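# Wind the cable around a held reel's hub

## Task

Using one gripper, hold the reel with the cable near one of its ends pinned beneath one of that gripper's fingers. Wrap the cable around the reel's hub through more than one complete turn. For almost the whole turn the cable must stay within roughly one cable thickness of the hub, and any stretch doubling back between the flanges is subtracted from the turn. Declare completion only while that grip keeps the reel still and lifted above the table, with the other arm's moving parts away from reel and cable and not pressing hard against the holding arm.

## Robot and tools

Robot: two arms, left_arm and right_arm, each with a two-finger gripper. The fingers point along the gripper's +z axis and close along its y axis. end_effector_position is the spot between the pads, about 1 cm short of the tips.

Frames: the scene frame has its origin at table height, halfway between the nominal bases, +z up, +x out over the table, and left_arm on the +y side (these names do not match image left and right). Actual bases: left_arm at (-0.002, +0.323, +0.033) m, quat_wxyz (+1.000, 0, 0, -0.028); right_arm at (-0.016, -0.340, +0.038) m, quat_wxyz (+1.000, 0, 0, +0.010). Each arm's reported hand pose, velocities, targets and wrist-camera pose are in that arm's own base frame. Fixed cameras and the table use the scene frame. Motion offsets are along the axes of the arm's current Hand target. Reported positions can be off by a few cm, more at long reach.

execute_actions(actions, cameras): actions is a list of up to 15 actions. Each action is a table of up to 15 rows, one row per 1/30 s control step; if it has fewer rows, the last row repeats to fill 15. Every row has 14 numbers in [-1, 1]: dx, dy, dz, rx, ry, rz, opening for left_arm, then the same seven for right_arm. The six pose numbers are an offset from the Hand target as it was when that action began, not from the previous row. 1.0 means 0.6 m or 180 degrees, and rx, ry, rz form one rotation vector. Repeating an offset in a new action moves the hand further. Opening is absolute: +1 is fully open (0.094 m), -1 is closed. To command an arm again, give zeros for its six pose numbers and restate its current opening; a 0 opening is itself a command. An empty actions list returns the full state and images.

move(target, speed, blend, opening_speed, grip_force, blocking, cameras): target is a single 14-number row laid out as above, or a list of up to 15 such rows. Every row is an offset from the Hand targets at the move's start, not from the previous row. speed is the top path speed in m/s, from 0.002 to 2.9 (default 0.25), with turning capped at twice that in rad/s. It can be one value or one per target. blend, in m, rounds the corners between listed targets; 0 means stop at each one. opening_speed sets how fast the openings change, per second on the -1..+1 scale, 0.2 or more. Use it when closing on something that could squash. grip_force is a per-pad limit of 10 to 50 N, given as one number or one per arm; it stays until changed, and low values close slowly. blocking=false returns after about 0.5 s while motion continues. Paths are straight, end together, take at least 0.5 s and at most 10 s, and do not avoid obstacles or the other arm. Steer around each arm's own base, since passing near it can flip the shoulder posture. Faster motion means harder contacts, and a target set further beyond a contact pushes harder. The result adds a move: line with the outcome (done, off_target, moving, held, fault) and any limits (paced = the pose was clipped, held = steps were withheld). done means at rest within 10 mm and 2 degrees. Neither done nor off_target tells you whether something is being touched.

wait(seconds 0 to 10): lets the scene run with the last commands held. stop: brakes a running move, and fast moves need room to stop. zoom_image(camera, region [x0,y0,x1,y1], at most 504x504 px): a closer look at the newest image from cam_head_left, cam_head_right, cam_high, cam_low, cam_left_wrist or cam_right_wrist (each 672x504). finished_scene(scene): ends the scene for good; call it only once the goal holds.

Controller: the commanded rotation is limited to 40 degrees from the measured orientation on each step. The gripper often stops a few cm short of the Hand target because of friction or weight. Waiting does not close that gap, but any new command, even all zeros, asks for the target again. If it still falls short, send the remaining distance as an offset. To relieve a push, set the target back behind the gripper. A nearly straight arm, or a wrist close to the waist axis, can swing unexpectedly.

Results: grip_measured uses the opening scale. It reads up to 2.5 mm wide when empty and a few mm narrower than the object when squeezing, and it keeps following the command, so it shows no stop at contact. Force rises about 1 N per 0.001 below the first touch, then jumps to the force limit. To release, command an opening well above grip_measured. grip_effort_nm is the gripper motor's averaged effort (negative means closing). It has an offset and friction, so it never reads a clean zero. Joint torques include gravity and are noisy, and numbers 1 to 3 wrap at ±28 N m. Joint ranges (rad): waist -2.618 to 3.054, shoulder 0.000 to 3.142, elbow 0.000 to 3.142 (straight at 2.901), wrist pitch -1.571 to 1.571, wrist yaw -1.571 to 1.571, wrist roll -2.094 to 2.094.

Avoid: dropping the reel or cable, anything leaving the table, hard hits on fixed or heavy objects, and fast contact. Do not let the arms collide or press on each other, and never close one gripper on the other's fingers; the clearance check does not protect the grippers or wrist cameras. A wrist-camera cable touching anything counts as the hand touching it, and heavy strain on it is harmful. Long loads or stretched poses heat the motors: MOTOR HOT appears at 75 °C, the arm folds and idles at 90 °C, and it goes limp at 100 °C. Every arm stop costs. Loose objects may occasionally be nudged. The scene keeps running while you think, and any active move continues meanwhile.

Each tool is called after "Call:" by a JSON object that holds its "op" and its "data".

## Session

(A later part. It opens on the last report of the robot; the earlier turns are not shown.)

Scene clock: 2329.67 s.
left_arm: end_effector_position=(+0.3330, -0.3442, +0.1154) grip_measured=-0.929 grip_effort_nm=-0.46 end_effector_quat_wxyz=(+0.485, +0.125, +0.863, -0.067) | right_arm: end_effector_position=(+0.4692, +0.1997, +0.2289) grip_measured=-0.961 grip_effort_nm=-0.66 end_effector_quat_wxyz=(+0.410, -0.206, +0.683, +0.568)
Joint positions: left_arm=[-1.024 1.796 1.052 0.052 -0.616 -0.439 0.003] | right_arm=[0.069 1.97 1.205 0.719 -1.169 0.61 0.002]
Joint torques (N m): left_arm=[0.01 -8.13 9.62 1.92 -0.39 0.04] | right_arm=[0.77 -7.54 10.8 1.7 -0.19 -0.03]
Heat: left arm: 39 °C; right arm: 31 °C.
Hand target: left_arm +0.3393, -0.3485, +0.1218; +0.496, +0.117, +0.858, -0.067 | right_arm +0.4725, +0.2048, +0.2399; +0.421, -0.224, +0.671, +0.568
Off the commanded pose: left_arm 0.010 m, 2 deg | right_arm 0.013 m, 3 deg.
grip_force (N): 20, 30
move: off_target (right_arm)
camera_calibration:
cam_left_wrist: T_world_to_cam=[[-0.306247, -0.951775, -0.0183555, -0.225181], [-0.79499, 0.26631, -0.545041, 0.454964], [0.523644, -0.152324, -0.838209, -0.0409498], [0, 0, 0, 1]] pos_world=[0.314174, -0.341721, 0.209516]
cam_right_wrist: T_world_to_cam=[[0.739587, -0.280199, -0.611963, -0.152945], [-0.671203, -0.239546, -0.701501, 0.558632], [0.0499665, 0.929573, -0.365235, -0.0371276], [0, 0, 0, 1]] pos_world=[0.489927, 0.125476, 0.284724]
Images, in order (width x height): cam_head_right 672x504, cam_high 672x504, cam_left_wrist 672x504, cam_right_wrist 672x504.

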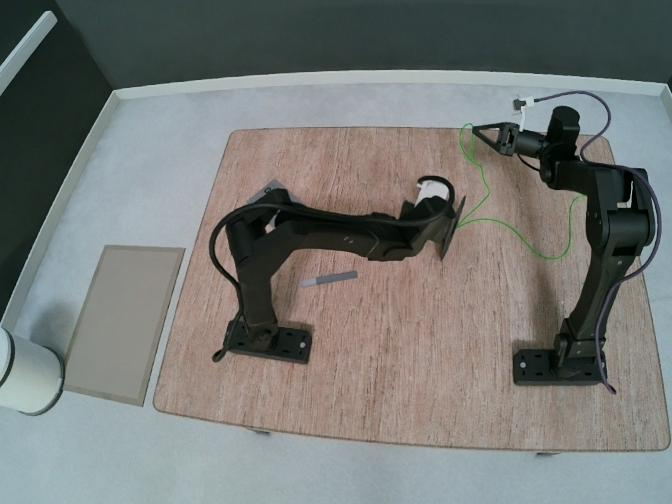

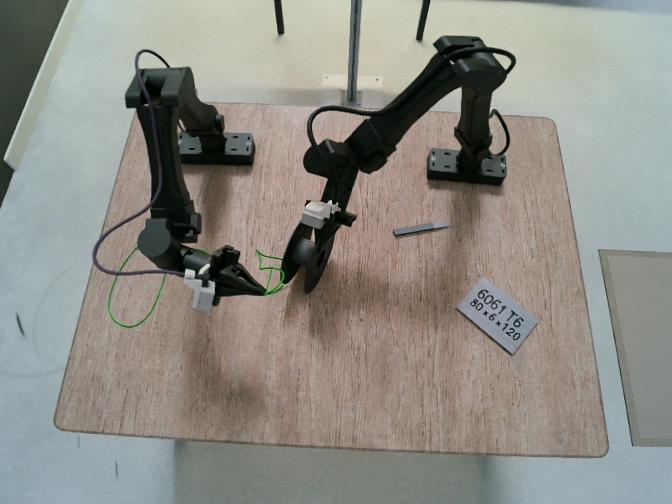

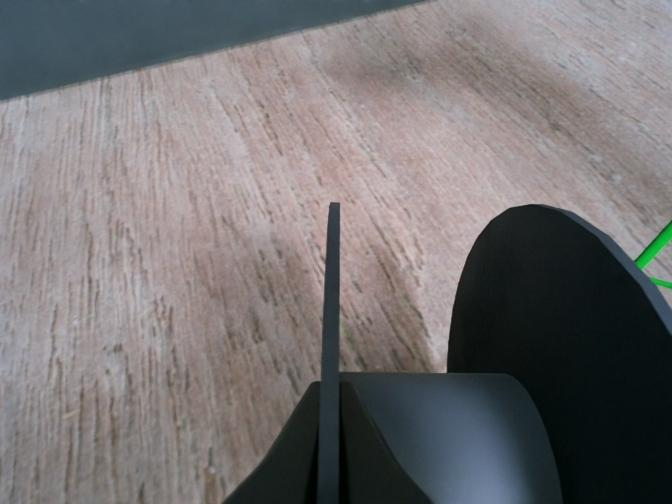

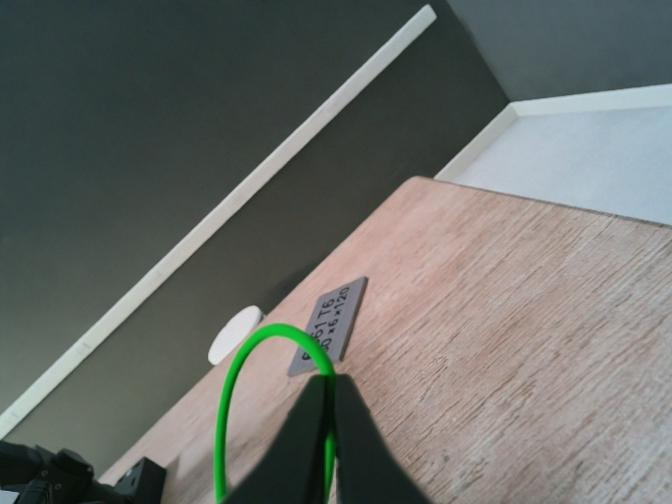

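Call:
{"op": "move", "data": {"target": [0,0,0,0,0,0,-0.95,0.1287,0.1288,0.0297,0,0,0,-0.98], "speed": 0.1, "cameras": ["cam_left_wrist","cam_right_wrist","cam_head_right","cam_high","cam_low"]}}

Call:
{"op": "zoom_image", "data": {"camera": "cam_high", "region": [230, 170, 390, 330]}}

Call:
{"op": "zoom_image", "data": {"camera": "cam_low", "region": [260, 200, 400, 340]}}

Scene clock: 2371.47 s.
left_arm: end_effector_position=(+0.3330, -0.3442, +0.1154) grip_measured=-0.929 grip_effort_nm=-0.46 end_effector_quat_wxyz=(+0.485, +0.125, +0.863, -0.067) | right_arm: end_effector_position=(+0.3798, +0.2553, +0.2121) grip_measured=-0.961 grip_effort_nm=-0.66 end_effector_quat_wxyz=(+0.407, -0.220, +0.678, +0.571)
Joint positions: left_arm=[-1.024 1.796 1.052 0.052 -0.616 -0.439 0.003] | right_arm=[0.248 1.764 0.835 0.898 -1.016 0.611 0.002]
Joint torques (N m): left_arm=[-0.02 -8.03 9.46 1.89 -0.35 0.06] | right_arm=[0.39 -8.72 5.46 1.73 0.13 -0.06]
Heat: left arm: 38 °C; right arm: 31 °C.
Hand target: left_arm +0.3393, -0.3485, +0.1218; +0.496, +0.117, +0.858, -0.067 | right_arm +0.3758, +0.2550, +0.2209; +0.421, -0.224, +0.671, +0.568
Off the commanded pose: left_arm 0.010 m, 2 deg | right_arm 0.010 m, 2 deg.
grip_force (N): 20, 30
move: done
camera_calibration:
cam_left_wrist: T_world_to_cam=[[-0.306247, -0.951775, -0.0183555, -0.225181], [-0.79499, 0.26631, -0.545041, 0.454964], [0.523644, -0.152324, -0.838209, -0.0409498], [0, 0, 0, 1]] pos_world=[0.314174, -0.341721, 0.209516]
cam_right_wrist: T_world_to_cam=[[0.755527, -0.262298, -0.600316, -0.0945688], [-0.654399, -0.259254, -0.710316, 0.500674], [0.0306805, 0.929509, -0.367521, -0.0825838], [0, 0, 0, 1]] pos_world=[0.401623, 0.181759, 0.268514]
Images, in order (width x height): cam_head_right 672x504, cam_high 672x504, cam_low 672x504, cam_left_wrist 672x504, cam_right_wrist 672x504.

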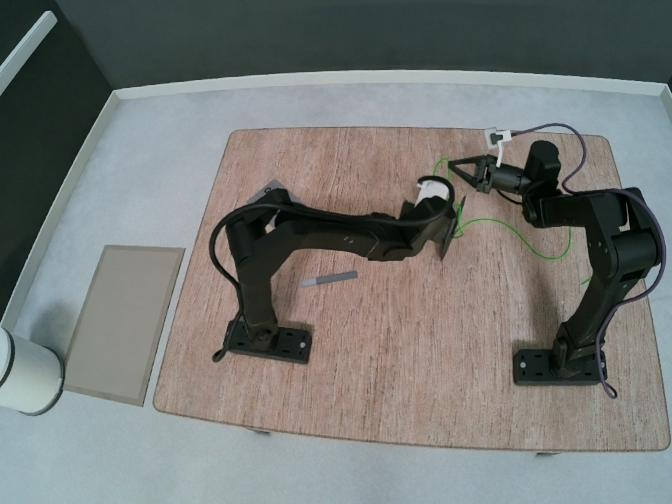

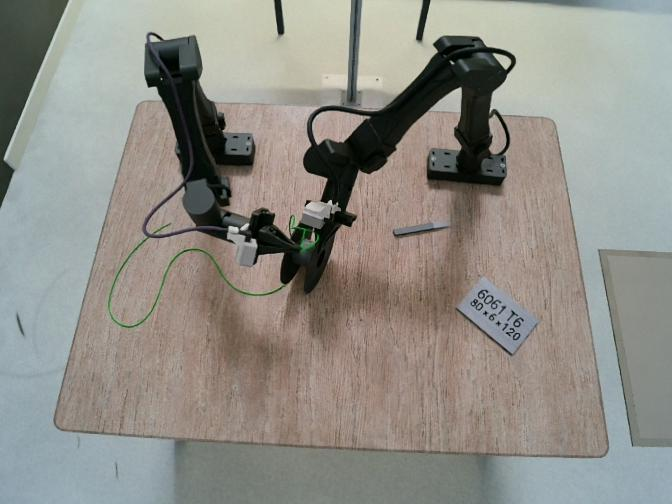

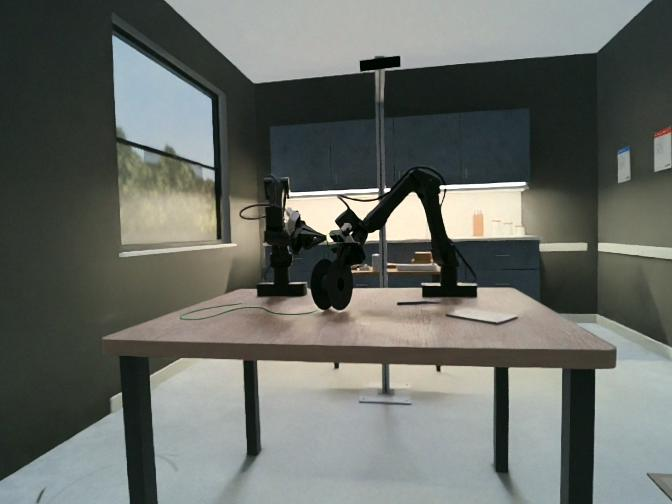

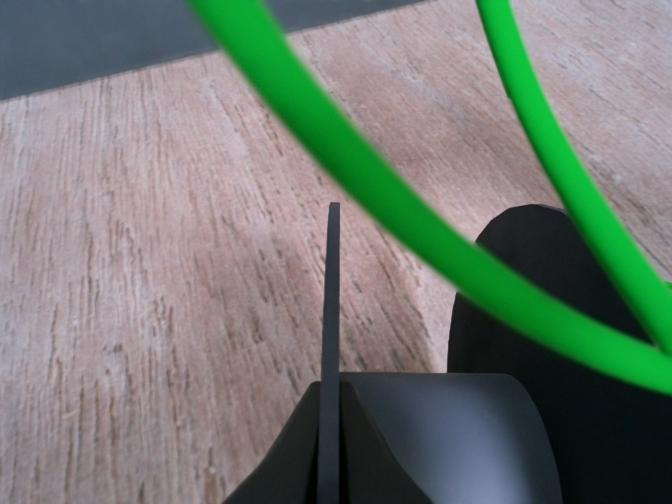

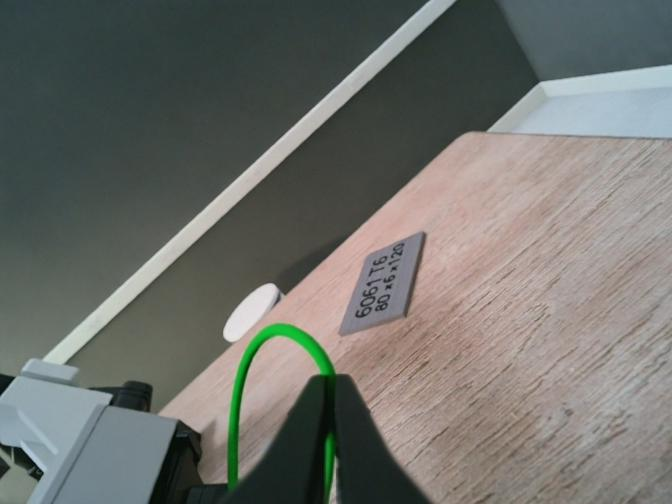

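Scaled by 3.150 from the camera's 672x504 image, which has a finer 960x720 frame.

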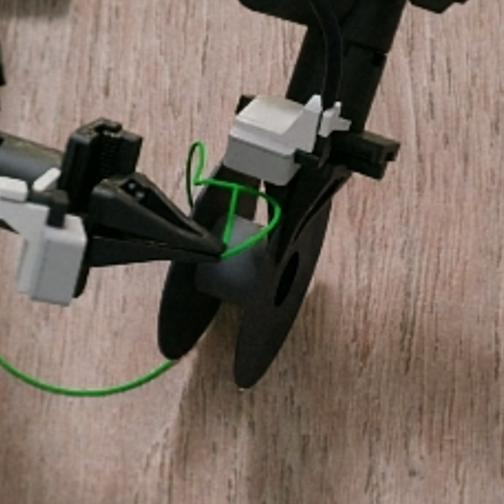

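Scaled by 3.600 from the camera's 672x504 image, which has a finer 960x720 frame.

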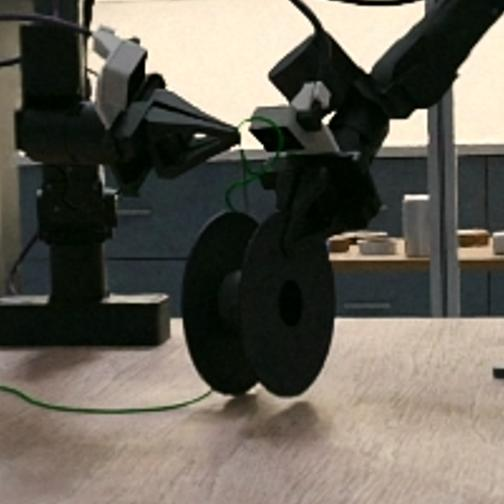

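Call:
{"op": "zoom_image", "data": {"camera": "cam_left_wrist", "region": [400, 0, 672, 204]}}

Call:
{"op": "zoom_image", "data": {"camera": "cam_head_right", "region": [400, 130, 540, 270]}}

Scaled by 1.853 from the camera's 672x504 image, which has a finer 960x720 frame.

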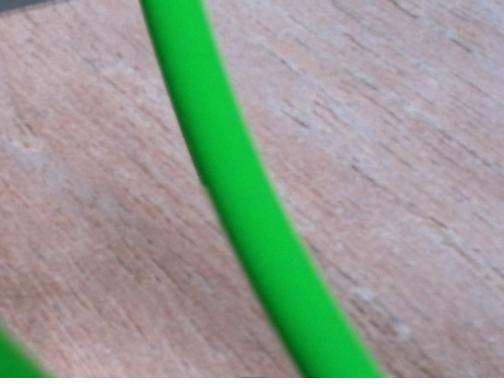

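Scaled by 3.600 from the camera's 672x504 image, which has a finer 960x720 frame.

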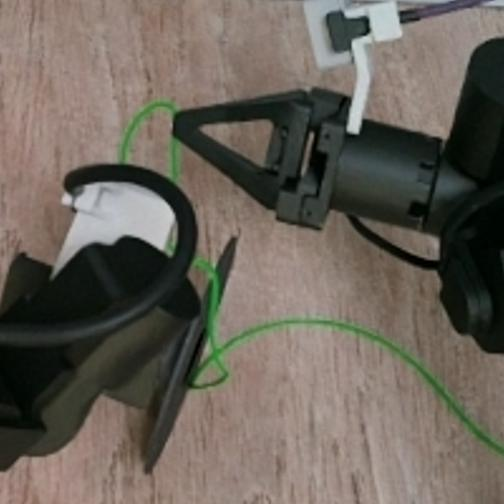

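Call:
{"op": "move", "data": {"target": [0,0,0,0,0,0,-0.95,0.0177,0.005,0.0058,0,0,-0.1111,-0.98], "speed": 0.1, "cameras": ["cam_left_wrist","cam_high","cam_low"]}}

Call:
{"op": "zoom_image", "data": {"camera": "cam_high", "region": [260, 200, 360, 300]}}

Call:
{"op": "zoom_image", "data": {"camera": "cam_low", "region": [290, 215, 370, 295]}}

Scene clock: 2457.80 s.
left_arm: end_effector_position=(+0.3330, -0.3442, +0.1154) grip_measured=-0.929 grip_effort_nm=-0.47 end_effector_quat_wxyz=(+0.485, +0.125, +0.863, -0.067) | right_arm: end_effector_position=(+0.3738, +0.2598, +0.2065) grip_measured=-0.961 grip_effort_nm=-0.66 end_effector_quat_wxyz=(+0.501, -0.330, +0.631, +0.492)
Joint positions: left_arm=[-1.024 1.796 1.052 0.052 -0.616 -0.439 0.003] | right_arm=[0.267 1.764 0.802 0.936 -0.992 0.272 0.002]
Joint torques (N m): left_arm=[0.14 -8.02 9.55 1.89 -0.42 0.07] | right_arm=[0.61 -8.44 5.27 1.76 0.06 -0.1]
Heat: left arm: 37 °C; right arm: 31 °C.
Hand target: left_arm +0.3393, -0.3485, +0.1218; +0.496, +0.117, +0.858, -0.067 | right_arm +0.3688, +0.2610, +0.2140; +0.513, -0.337, +0.622, +0.486
Off the commanded pose: left_arm 0.010 m, 2 deg | right_arm 0.009 m, 2 deg.
grip_force (N): 20, 30
move: done
camera_calibration:
cam_left_wrist: T_world_to_cam=[[-0.306247, -0.951775, -0.0183555, -0.225181], [-0.79499, 0.26631, -0.545041, 0.454964], [0.523644, -0.152324, -0.838209, -0.0409498], [0, 0, 0, 1]] pos_world=[0.314174, -0.341721, 0.209516]
Images, in order (width x height): cam_high 672x504, cam_low 672x504, cam_left_wrist 672x504.

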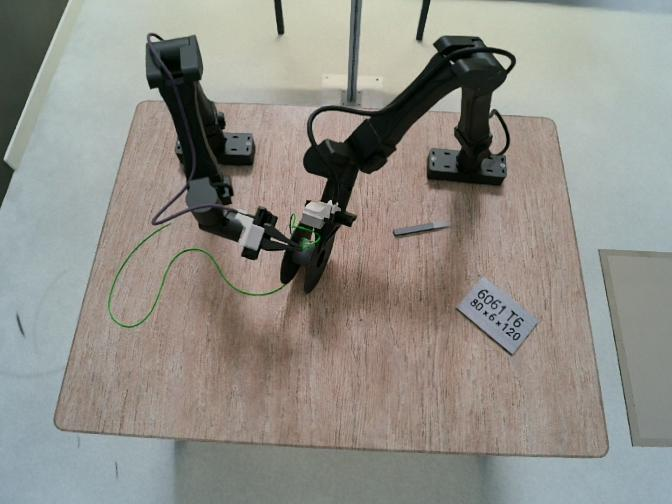

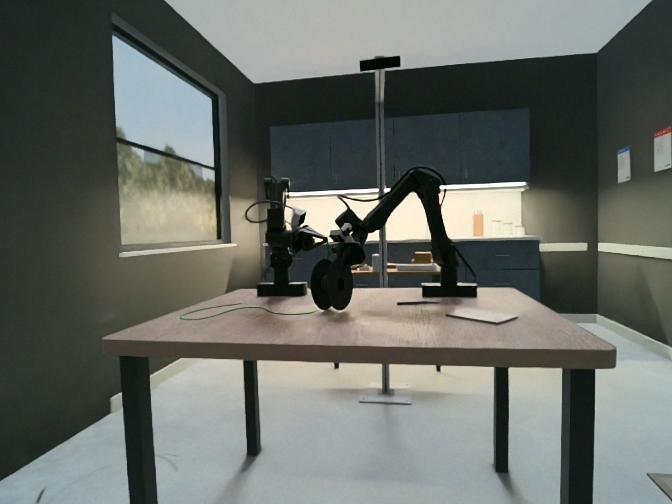

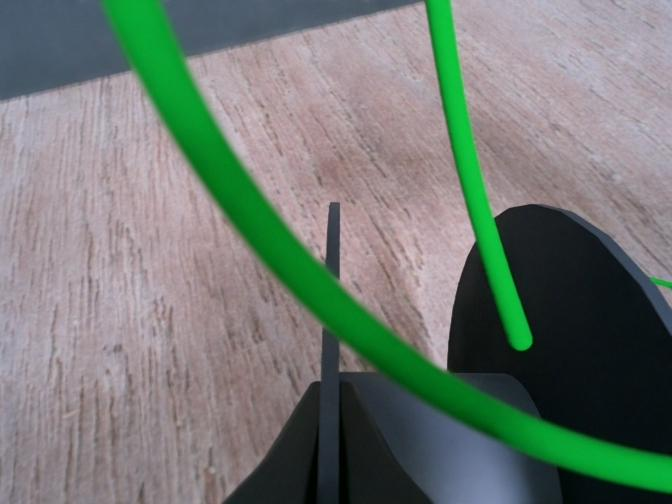

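Scaled by 5.040 from the camera's 672x504 image, which has a finer 960x720 frame.

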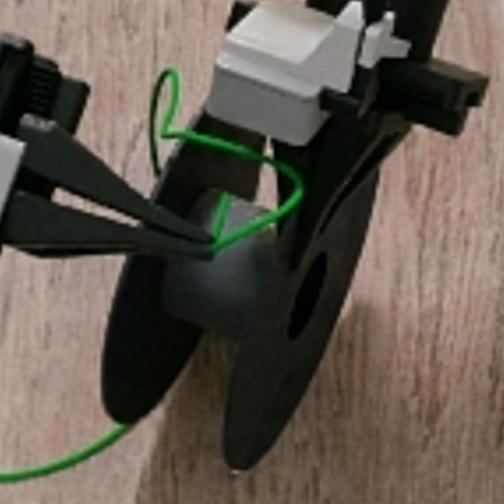

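Scaled by 6.300 from the camera's 672x504 image, which has a finer 960x720 frame.

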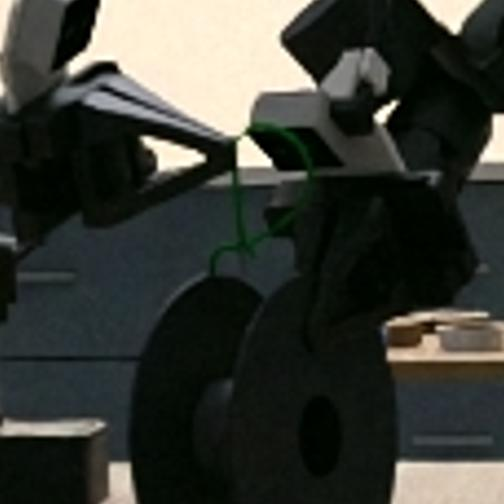

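Call:
{"op": "move", "data": {"target": [[0,0,0,0,0,0,0.3,0,0,0,0,0,0,-0.98],[0,0,0,0,0,0,0.3,0.0738,-0.011,0.0172,0,0,0,-0.98]], "speed": 0.06, "cameras": ["cam_left_wrist","cam_high","cam_low"]}}

Call:
{"op": "zoom_image", "data": {"camera": "cam_high", "region": [260, 200, 360, 300]}}

Call:
{"op": "zoom_image", "data": {"camera": "cam_low", "region": [290, 215, 370, 295]}}

Scene clock: 2508.63 s.
left_arm: end_effector_position=(+0.3330, -0.3442, +0.1154) grip_measured=+0.298 grip_effort_nm=0.09 end_effector_quat_wxyz=(+0.485, +0.126, +0.863, -0.066) | right_arm: end_effector_position=(+0.3691, +0.2707, +0.1755) grip_measured=-0.961 grip_effort_nm=-0.66 end_effector_quat_wxyz=(+0.513, -0.338, +0.620, +0.488)
Joint positions: left_arm=[-1.024 1.796 1.052 0.052 -0.616 -0.436 0.061] | right_arm=[0.302 1.878 0.749 1.135 -0.957 0.267 0.002]
Joint torques (N m): left_arm=[0.08 -7.98 9.68 1.88 -0.36 0.08] | right_arm=[0.62 -6.13 4.77 1.79 0.11 -0.07]
Heat: left arm: 36 °C; right arm: 32 °C.
Hand target: left_arm +0.3393, -0.3485, +0.1218; +0.495, +0.117, +0.858, -0.067 | right_arm +0.3670, +0.2724, +0.1695; +0.513, -0.337, +0.622, +0.486
Off the commanded pose: left_arm 0.010 m, 2 deg | right_arm 0.007 m, 0 deg.
grip_force (N): 20, 30
move: done
camera_calibration:
cam_left_wrist: T_world_to_cam=[[-0.30779, -0.951224, -0.0209555, -0.224181], [-0.79419, 0.268982, -0.544895, 0.455566], [0.523954, -0.151071, -0.838242, -0.040591], [0, 0, 0, 1]] pos_world=[0.314073, -0.341917, 0.209513]
Images, in order (width x height): cam_high 672x504, cam_low 672x504, cam_left_wrist 672x504.

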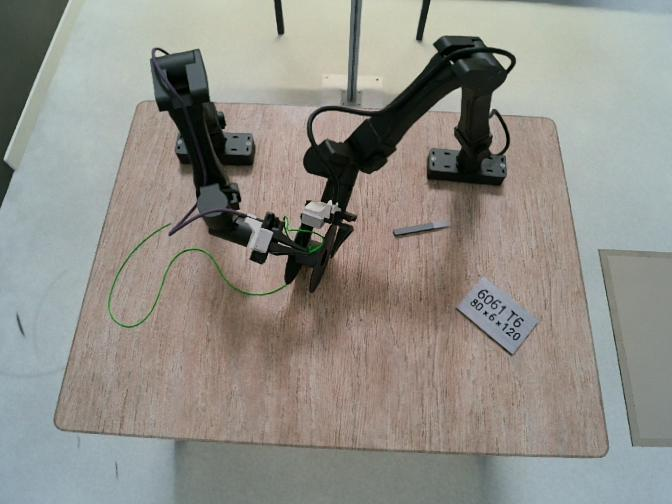

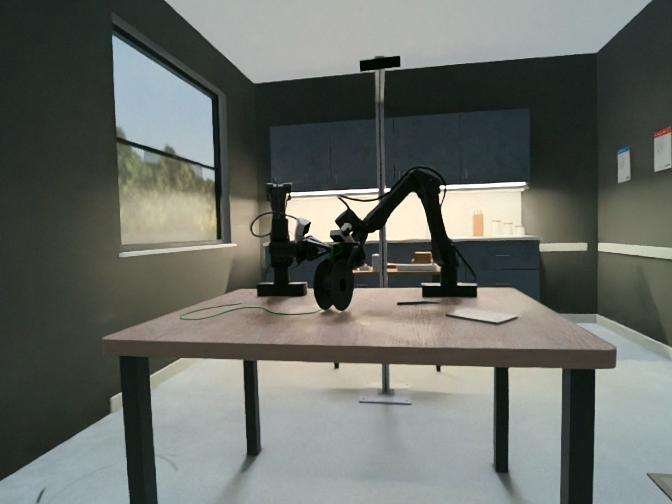

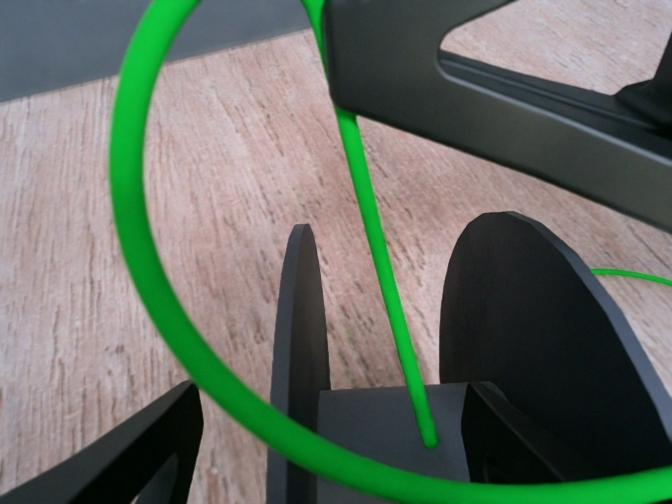

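Scaled by 5.040 from the camera's 672x504 image, which has a finer 960x720 frame.

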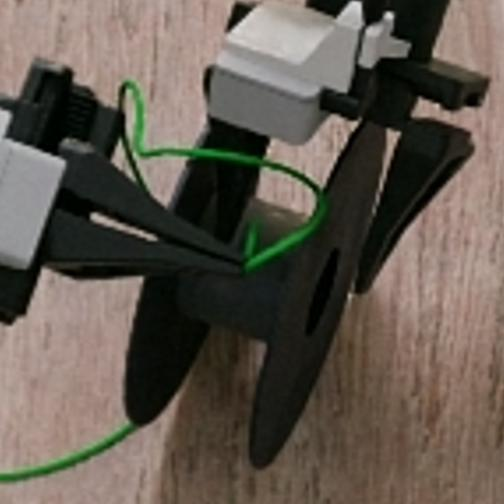

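Scaled by 6.300 from the camera's 672x504 image, which has a finer 960x720 frame.

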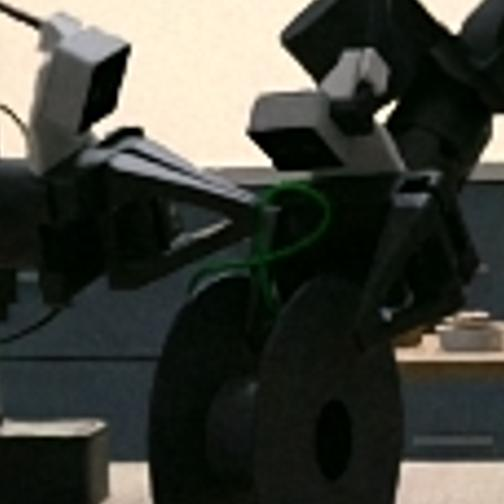

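Call:
{"op": "move", "data": {"target": [0,0,0,0,0,0,-0.97,0,0,0,0,0,0,-0.98], "speed": 0.06, "grip_force": [30,30], "cameras": ["cam_left_wrist","cam_high","cam_low"]}}

Call:
{"op": "zoom_image", "data": {"camera": "cam_left_wrist", "region": [200, 150, 500, 504]}}

Scene clock: 2539.97 s.
left_arm: end_effector_position=(+0.3336, -0.3440, +0.1162) grip_measured=-0.881 grip_effort_nm=-0.64 end_effector_quat_wxyz=(+0.487, +0.124, +0.862, -0.065) | right_arm: end_effector_position=(+0.3694, +0.2706, +0.1760) grip_measured=-0.961 grip_effort_nm=-0.66 end_effector_quat_wxyz=(+0.515, -0.338, +0.619, +0.488)
Joint positions: left_arm=[-1.024 1.796 1.052 0.055 -0.621 -0.437 0.006] | right_arm=[0.302 1.878 0.749 1.138 -0.956 0.267 0.002]
Joint torques (N m): left_arm=[0.12 -8.09 9.51 1.86 -0.29 0.03] | right_arm=[0.7 -5.93 4.52 1.77 0.06 -0.07]
Heat: left arm: 36 °C; right arm: 32 °C.
Hand target: left_arm +0.3393, -0.3486, +0.1218; +0.496, +0.117, +0.858, -0.067 | right_arm +0.3670, +0.2724, +0.1695; +0.513, -0.337, +0.622, +0.486
Off the commanded pose: left_arm 0.009 m, 1 deg | right_arm 0.007 m, 0 deg.
grip_force (N): 30, 30
move: done
camera_calibration:
cam_left_wrist: T_world_to_cam=[[-0.304104, -0.952417, -0.0205527, -0.225468], [-0.792928, 0.26502, -0.548661, 0.455132], [0.528001, -0.150553, -0.835792, -0.0415956], [0, 0, 0, 1]] pos_world=[0.314284, -0.341621, 0.210314]
Images, in order (width x height): cam_high 672x504, cam_low 672x504, cam_left_wrist 672x504.

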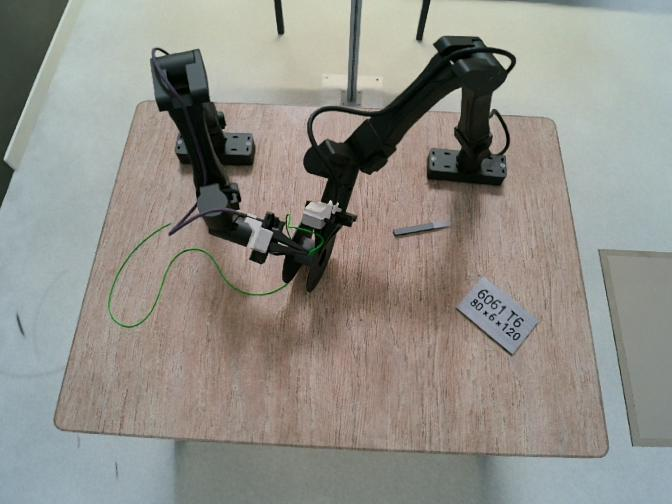

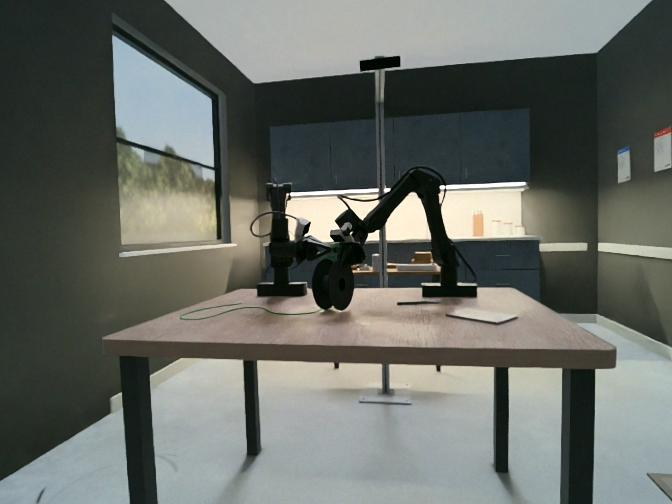

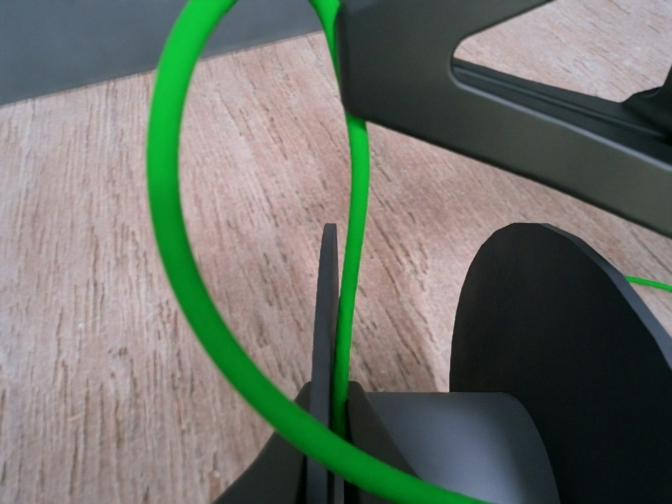

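Scaled by 1.424 from the camera's 672x504 image, which has a finer 960x720 frame.

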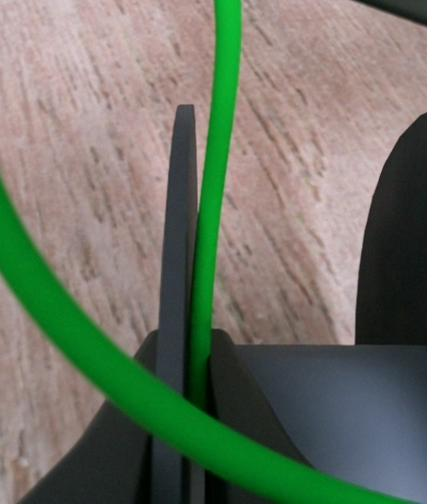

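Call:
{"op": "move", "data": {"target": [[0,0,0,0,0,0,-1.0,0,0,0,0,0,0,-0.98],[0,0,0,0,0,0,-1.0,0,0,0,0,0,0,-0.6],[0,0,0,0,0,0,-1.0,0,0,-0.1,0,0,0,-0.6],[0,0,0,0,0,0,-1.0,-0.2,0.05,-0.23,0,0,0,-0.6]], "speed": [0.06,0.06,0.1,0.15], "blend": [0,0,0.01,0], "grip_force": [50,30], "cameras": ["cam_left_wrist","cam_high","cam_low","cam_head_right"]}}

Call:
{"op": "zoom_image", "data": {"camera": "cam_high", "region": [200, 170, 400, 320]}}

Call:
{"op": "zoom_image", "data": {"camera": "cam_low", "region": [260, 200, 400, 330]}}

Scene clock: 2647.37 s.
left_arm: end_effector_position=(+0.3336, -0.3440, +0.1164) grip_measured=-0.898 grip_effort_nm=-1.02 end_effector_quat_wxyz=(+0.487, +0.124, +0.862, -0.066) | right_arm: end_effector_position=(+0.3269, +0.1421, +0.2748) grip_measured=-0.602 grip_effort_nm=0.11 end_effector_quat_wxyz=(+0.496, -0.318, +0.636, +0.499)
Joint positions: left_arm=[-1.024 1.796 1.052 0.056 -0.621 -0.437 0.005] | right_arm=[-0.111 1.376 0.739 0.589 -1.362 0.277 0.019]
Joint torques (N m): left_arm=[0.12 -8.03 9.63 1.89 -0.31 0.02] | right_arm=[-0.72 -5.67 10.76 1.32 -0.18 -0.16]
Heat: left arm: 35 °C; right arm: 31 °C.
Hand target: left_arm +0.3393, -0.3486, +0.1218; +0.496, +0.117, +0.858, -0.067 | right_arm +0.3263, +0.1406, +0.2934; +0.513, -0.337, +0.622, +0.486
Off the commanded pose: left_arm 0.009 m, 1 deg | right_arm 0.019 m, 4 deg.
grip_force (N): 50, 30
move: off_target (right_arm)
camera_calibration:
cam_left_wrist: T_world_to_cam=[[-0.304128, -0.952419, -0.0201084, -0.225553], [-0.792713, 0.264724, -0.549115, 0.455115], [0.52831, -0.151061, -0.835505, -0.0418428], [0, 0, 0, 1]] pos_world=[0.314285, -0.341621, 0.210415]
Images, in order (width x height): cam_head_right 672x504, cam_high 672x504, cam_low 672x504, cam_left_wrist 672x504.

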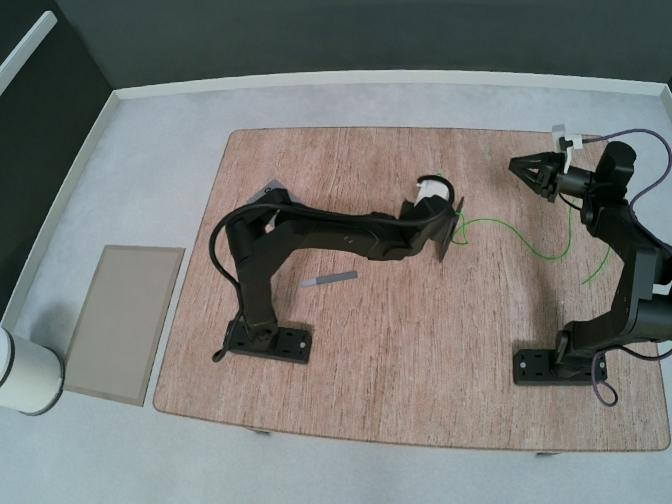

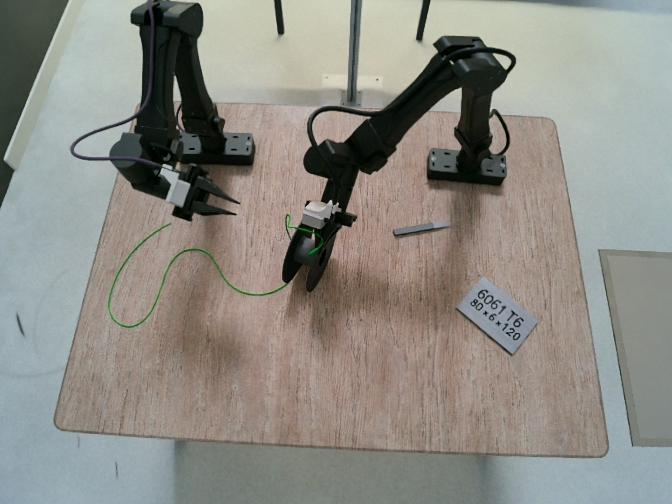

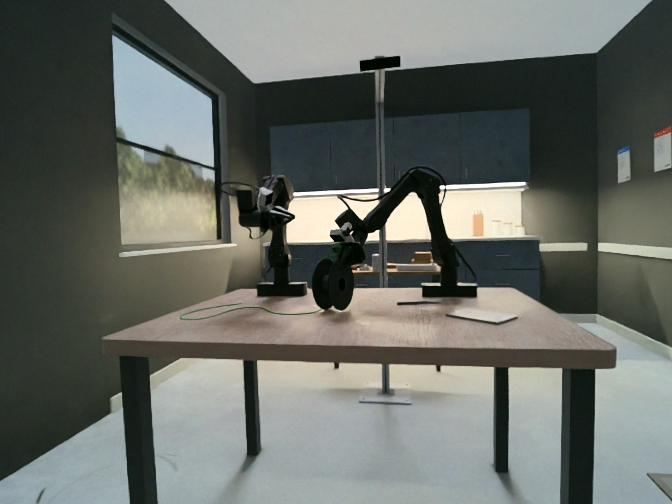

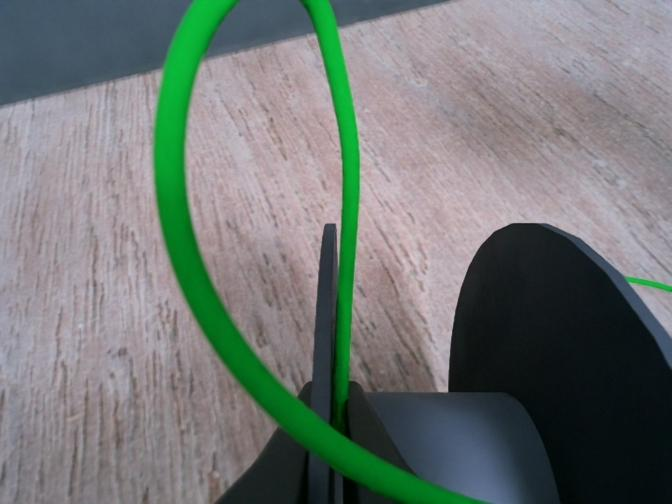

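Scaled by 2.520 from the camera's 672x504 image, which has a finer 960x720 frame.

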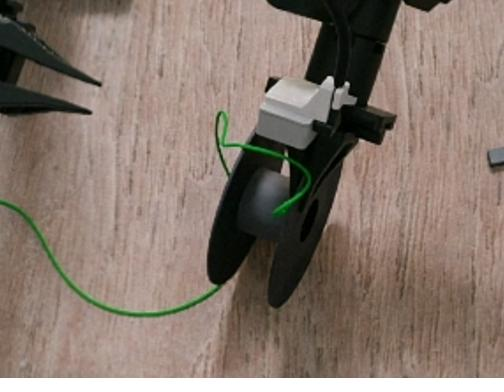

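Scaled by 3.600 from the camera's 672x504 image, which has a finer 960x720 frame.

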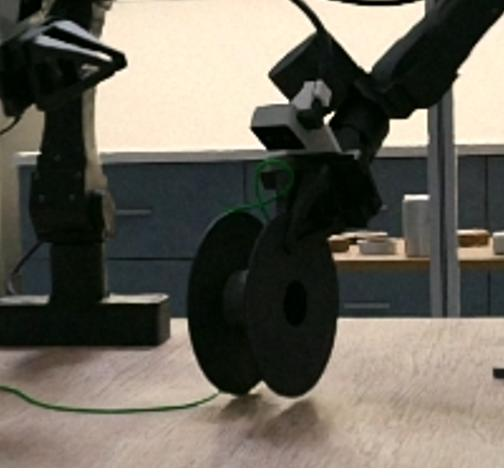

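Call:
{"op": "move", "data": {"target": [[-0.1876,0,-0.1083,0,0,0,-1.0,-0.0192,-0.158,-0.1952,0.2320,-0.0305,-0.0796,-0.6],[-0.4435,-0.0288,-0.1858,0.0486,-0.2773,0.0043,-1.0,-0.0192,-0.158,-0.1952,0.2320,-0.0305,-0.0796,-0.6]], "speed": 0.12, "blend": [0.02,0], "cameras": ["cam_left_wrist","cam_high","cam_low","cam_head_right"]}}

Call:
{"op": "zoom_image", "data": {"camera": "cam_high", "region": [200, 170, 440, 390]}}

Call:
{"op": "zoom_image", "data": {"camera": "cam_low", "region": [220, 150, 440, 330]}}

Scene clock: 2722.17 s.
left_arm: end_effector_position=(+0.3724, -0.3772, +0.3694) grip_measured=-0.898 grip_effort_nm=-1.02 end_effector_quat_wxyz=(+0.772, +0.153, +0.603, -0.133) | right_arm: end_effector_position=(+0.3826, +0.0032, +0.2801) grip_measured=-0.602 grip_effort_nm=0.10 end_effector_quat_wxyz=(+0.677, -0.184, +0.685, +0.194)
Joint positions: left_arm=[-0.967 1.728 1.21 0.784 -0.531 0.214 0.005] | right_arm=[-0.379 1.255 0.662 0.581 -0.92 0.007 0.019]
Joint torques (N m): left_arm=[0.43 -9.36 10.7 2.98 0.28 -0.01] | right_arm=[-0.55 -4.42 6.35 1.78 0.09 -0.06]
Heat: left arm: 36 °C; right arm: 32 °C.
Hand target: left_arm +0.3697, -0.3752, +0.4080; +0.801, +0.120, +0.561, -0.170 | right_arm +0.3800, -0.0001, +0.2800; +0.683, -0.183, +0.683, +0.182
Off the commanded pose: left_arm 0.039 m, 8 deg | right_arm 0.004 m, 1 deg.
grip_force (N): 50, 30
move: off_target (left_arm)
camera_calibration:
cam_left_wrist: T_world_to_cam=[[-0.399678, -0.910832, -0.103165, -0.158322], [-0.157673, 0.179179, -0.9711, 0.520807], [0.902993, -0.371861, -0.215227, -0.307884], [0, 0, 0, 1]] pos_world=[0.296857, -0.352013, 0.423157]
Images, in order (width x height): cam_head_right 672x504, cam_high 672x504, cam_low 672x504, cam_left_wrist 672x504.

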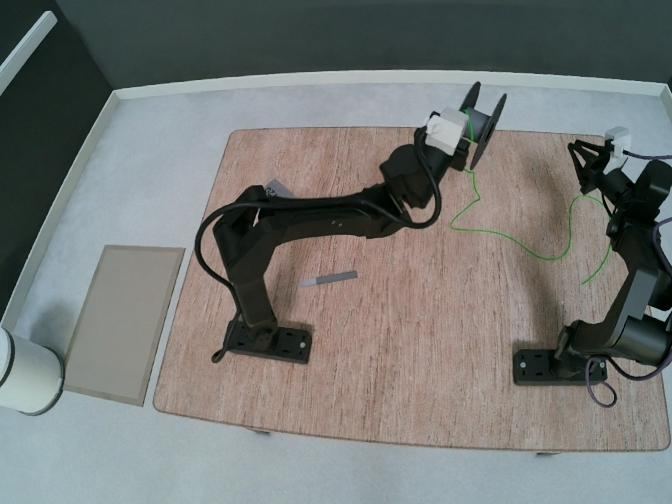

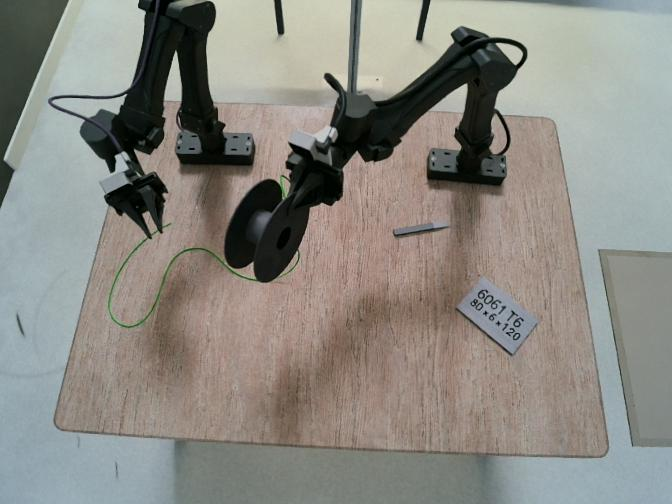

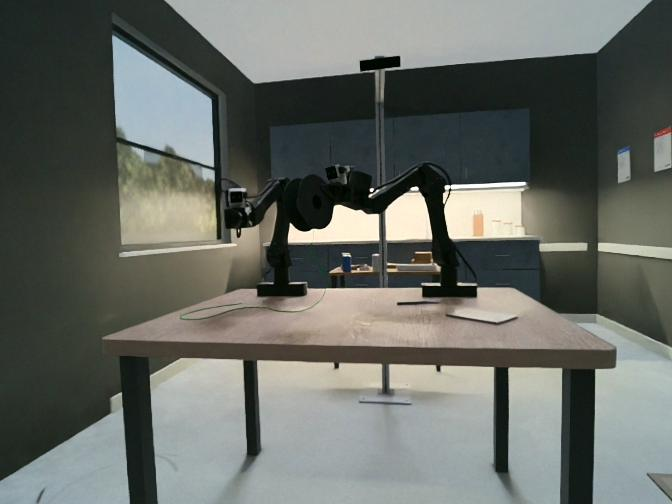

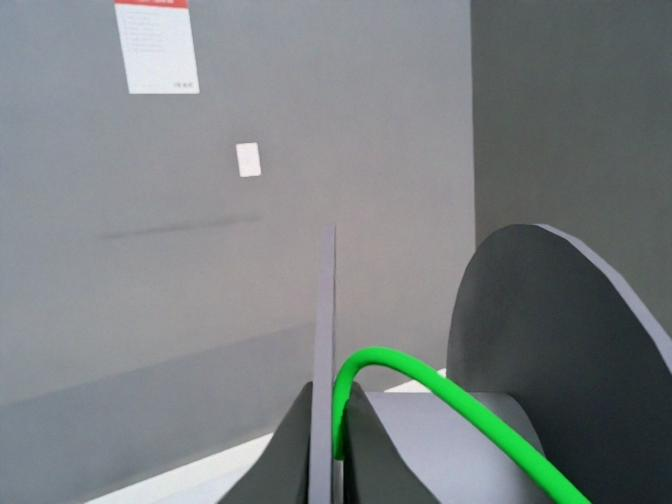

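Scaled by 2.100 from the camera's 672x504 image, which has a finer 960x720 frame.

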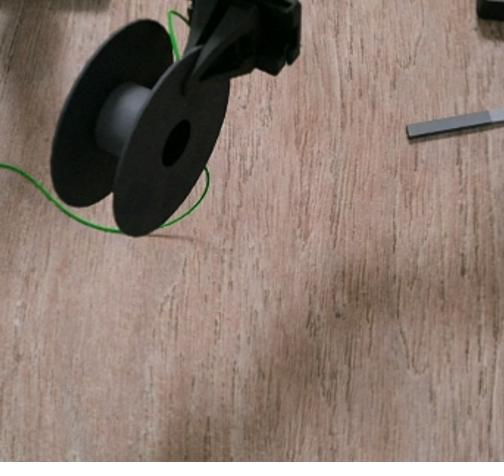

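Scaled by 2.291 from the camera's 672x504 image, which has a finer 960x720 frame.

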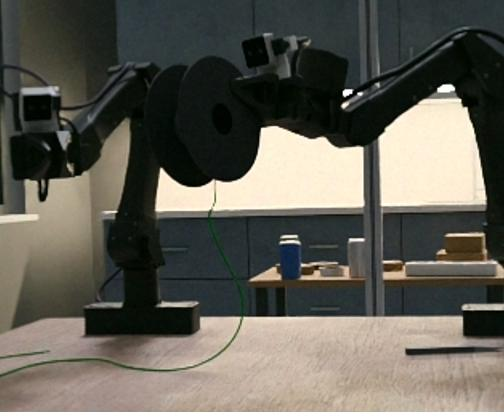

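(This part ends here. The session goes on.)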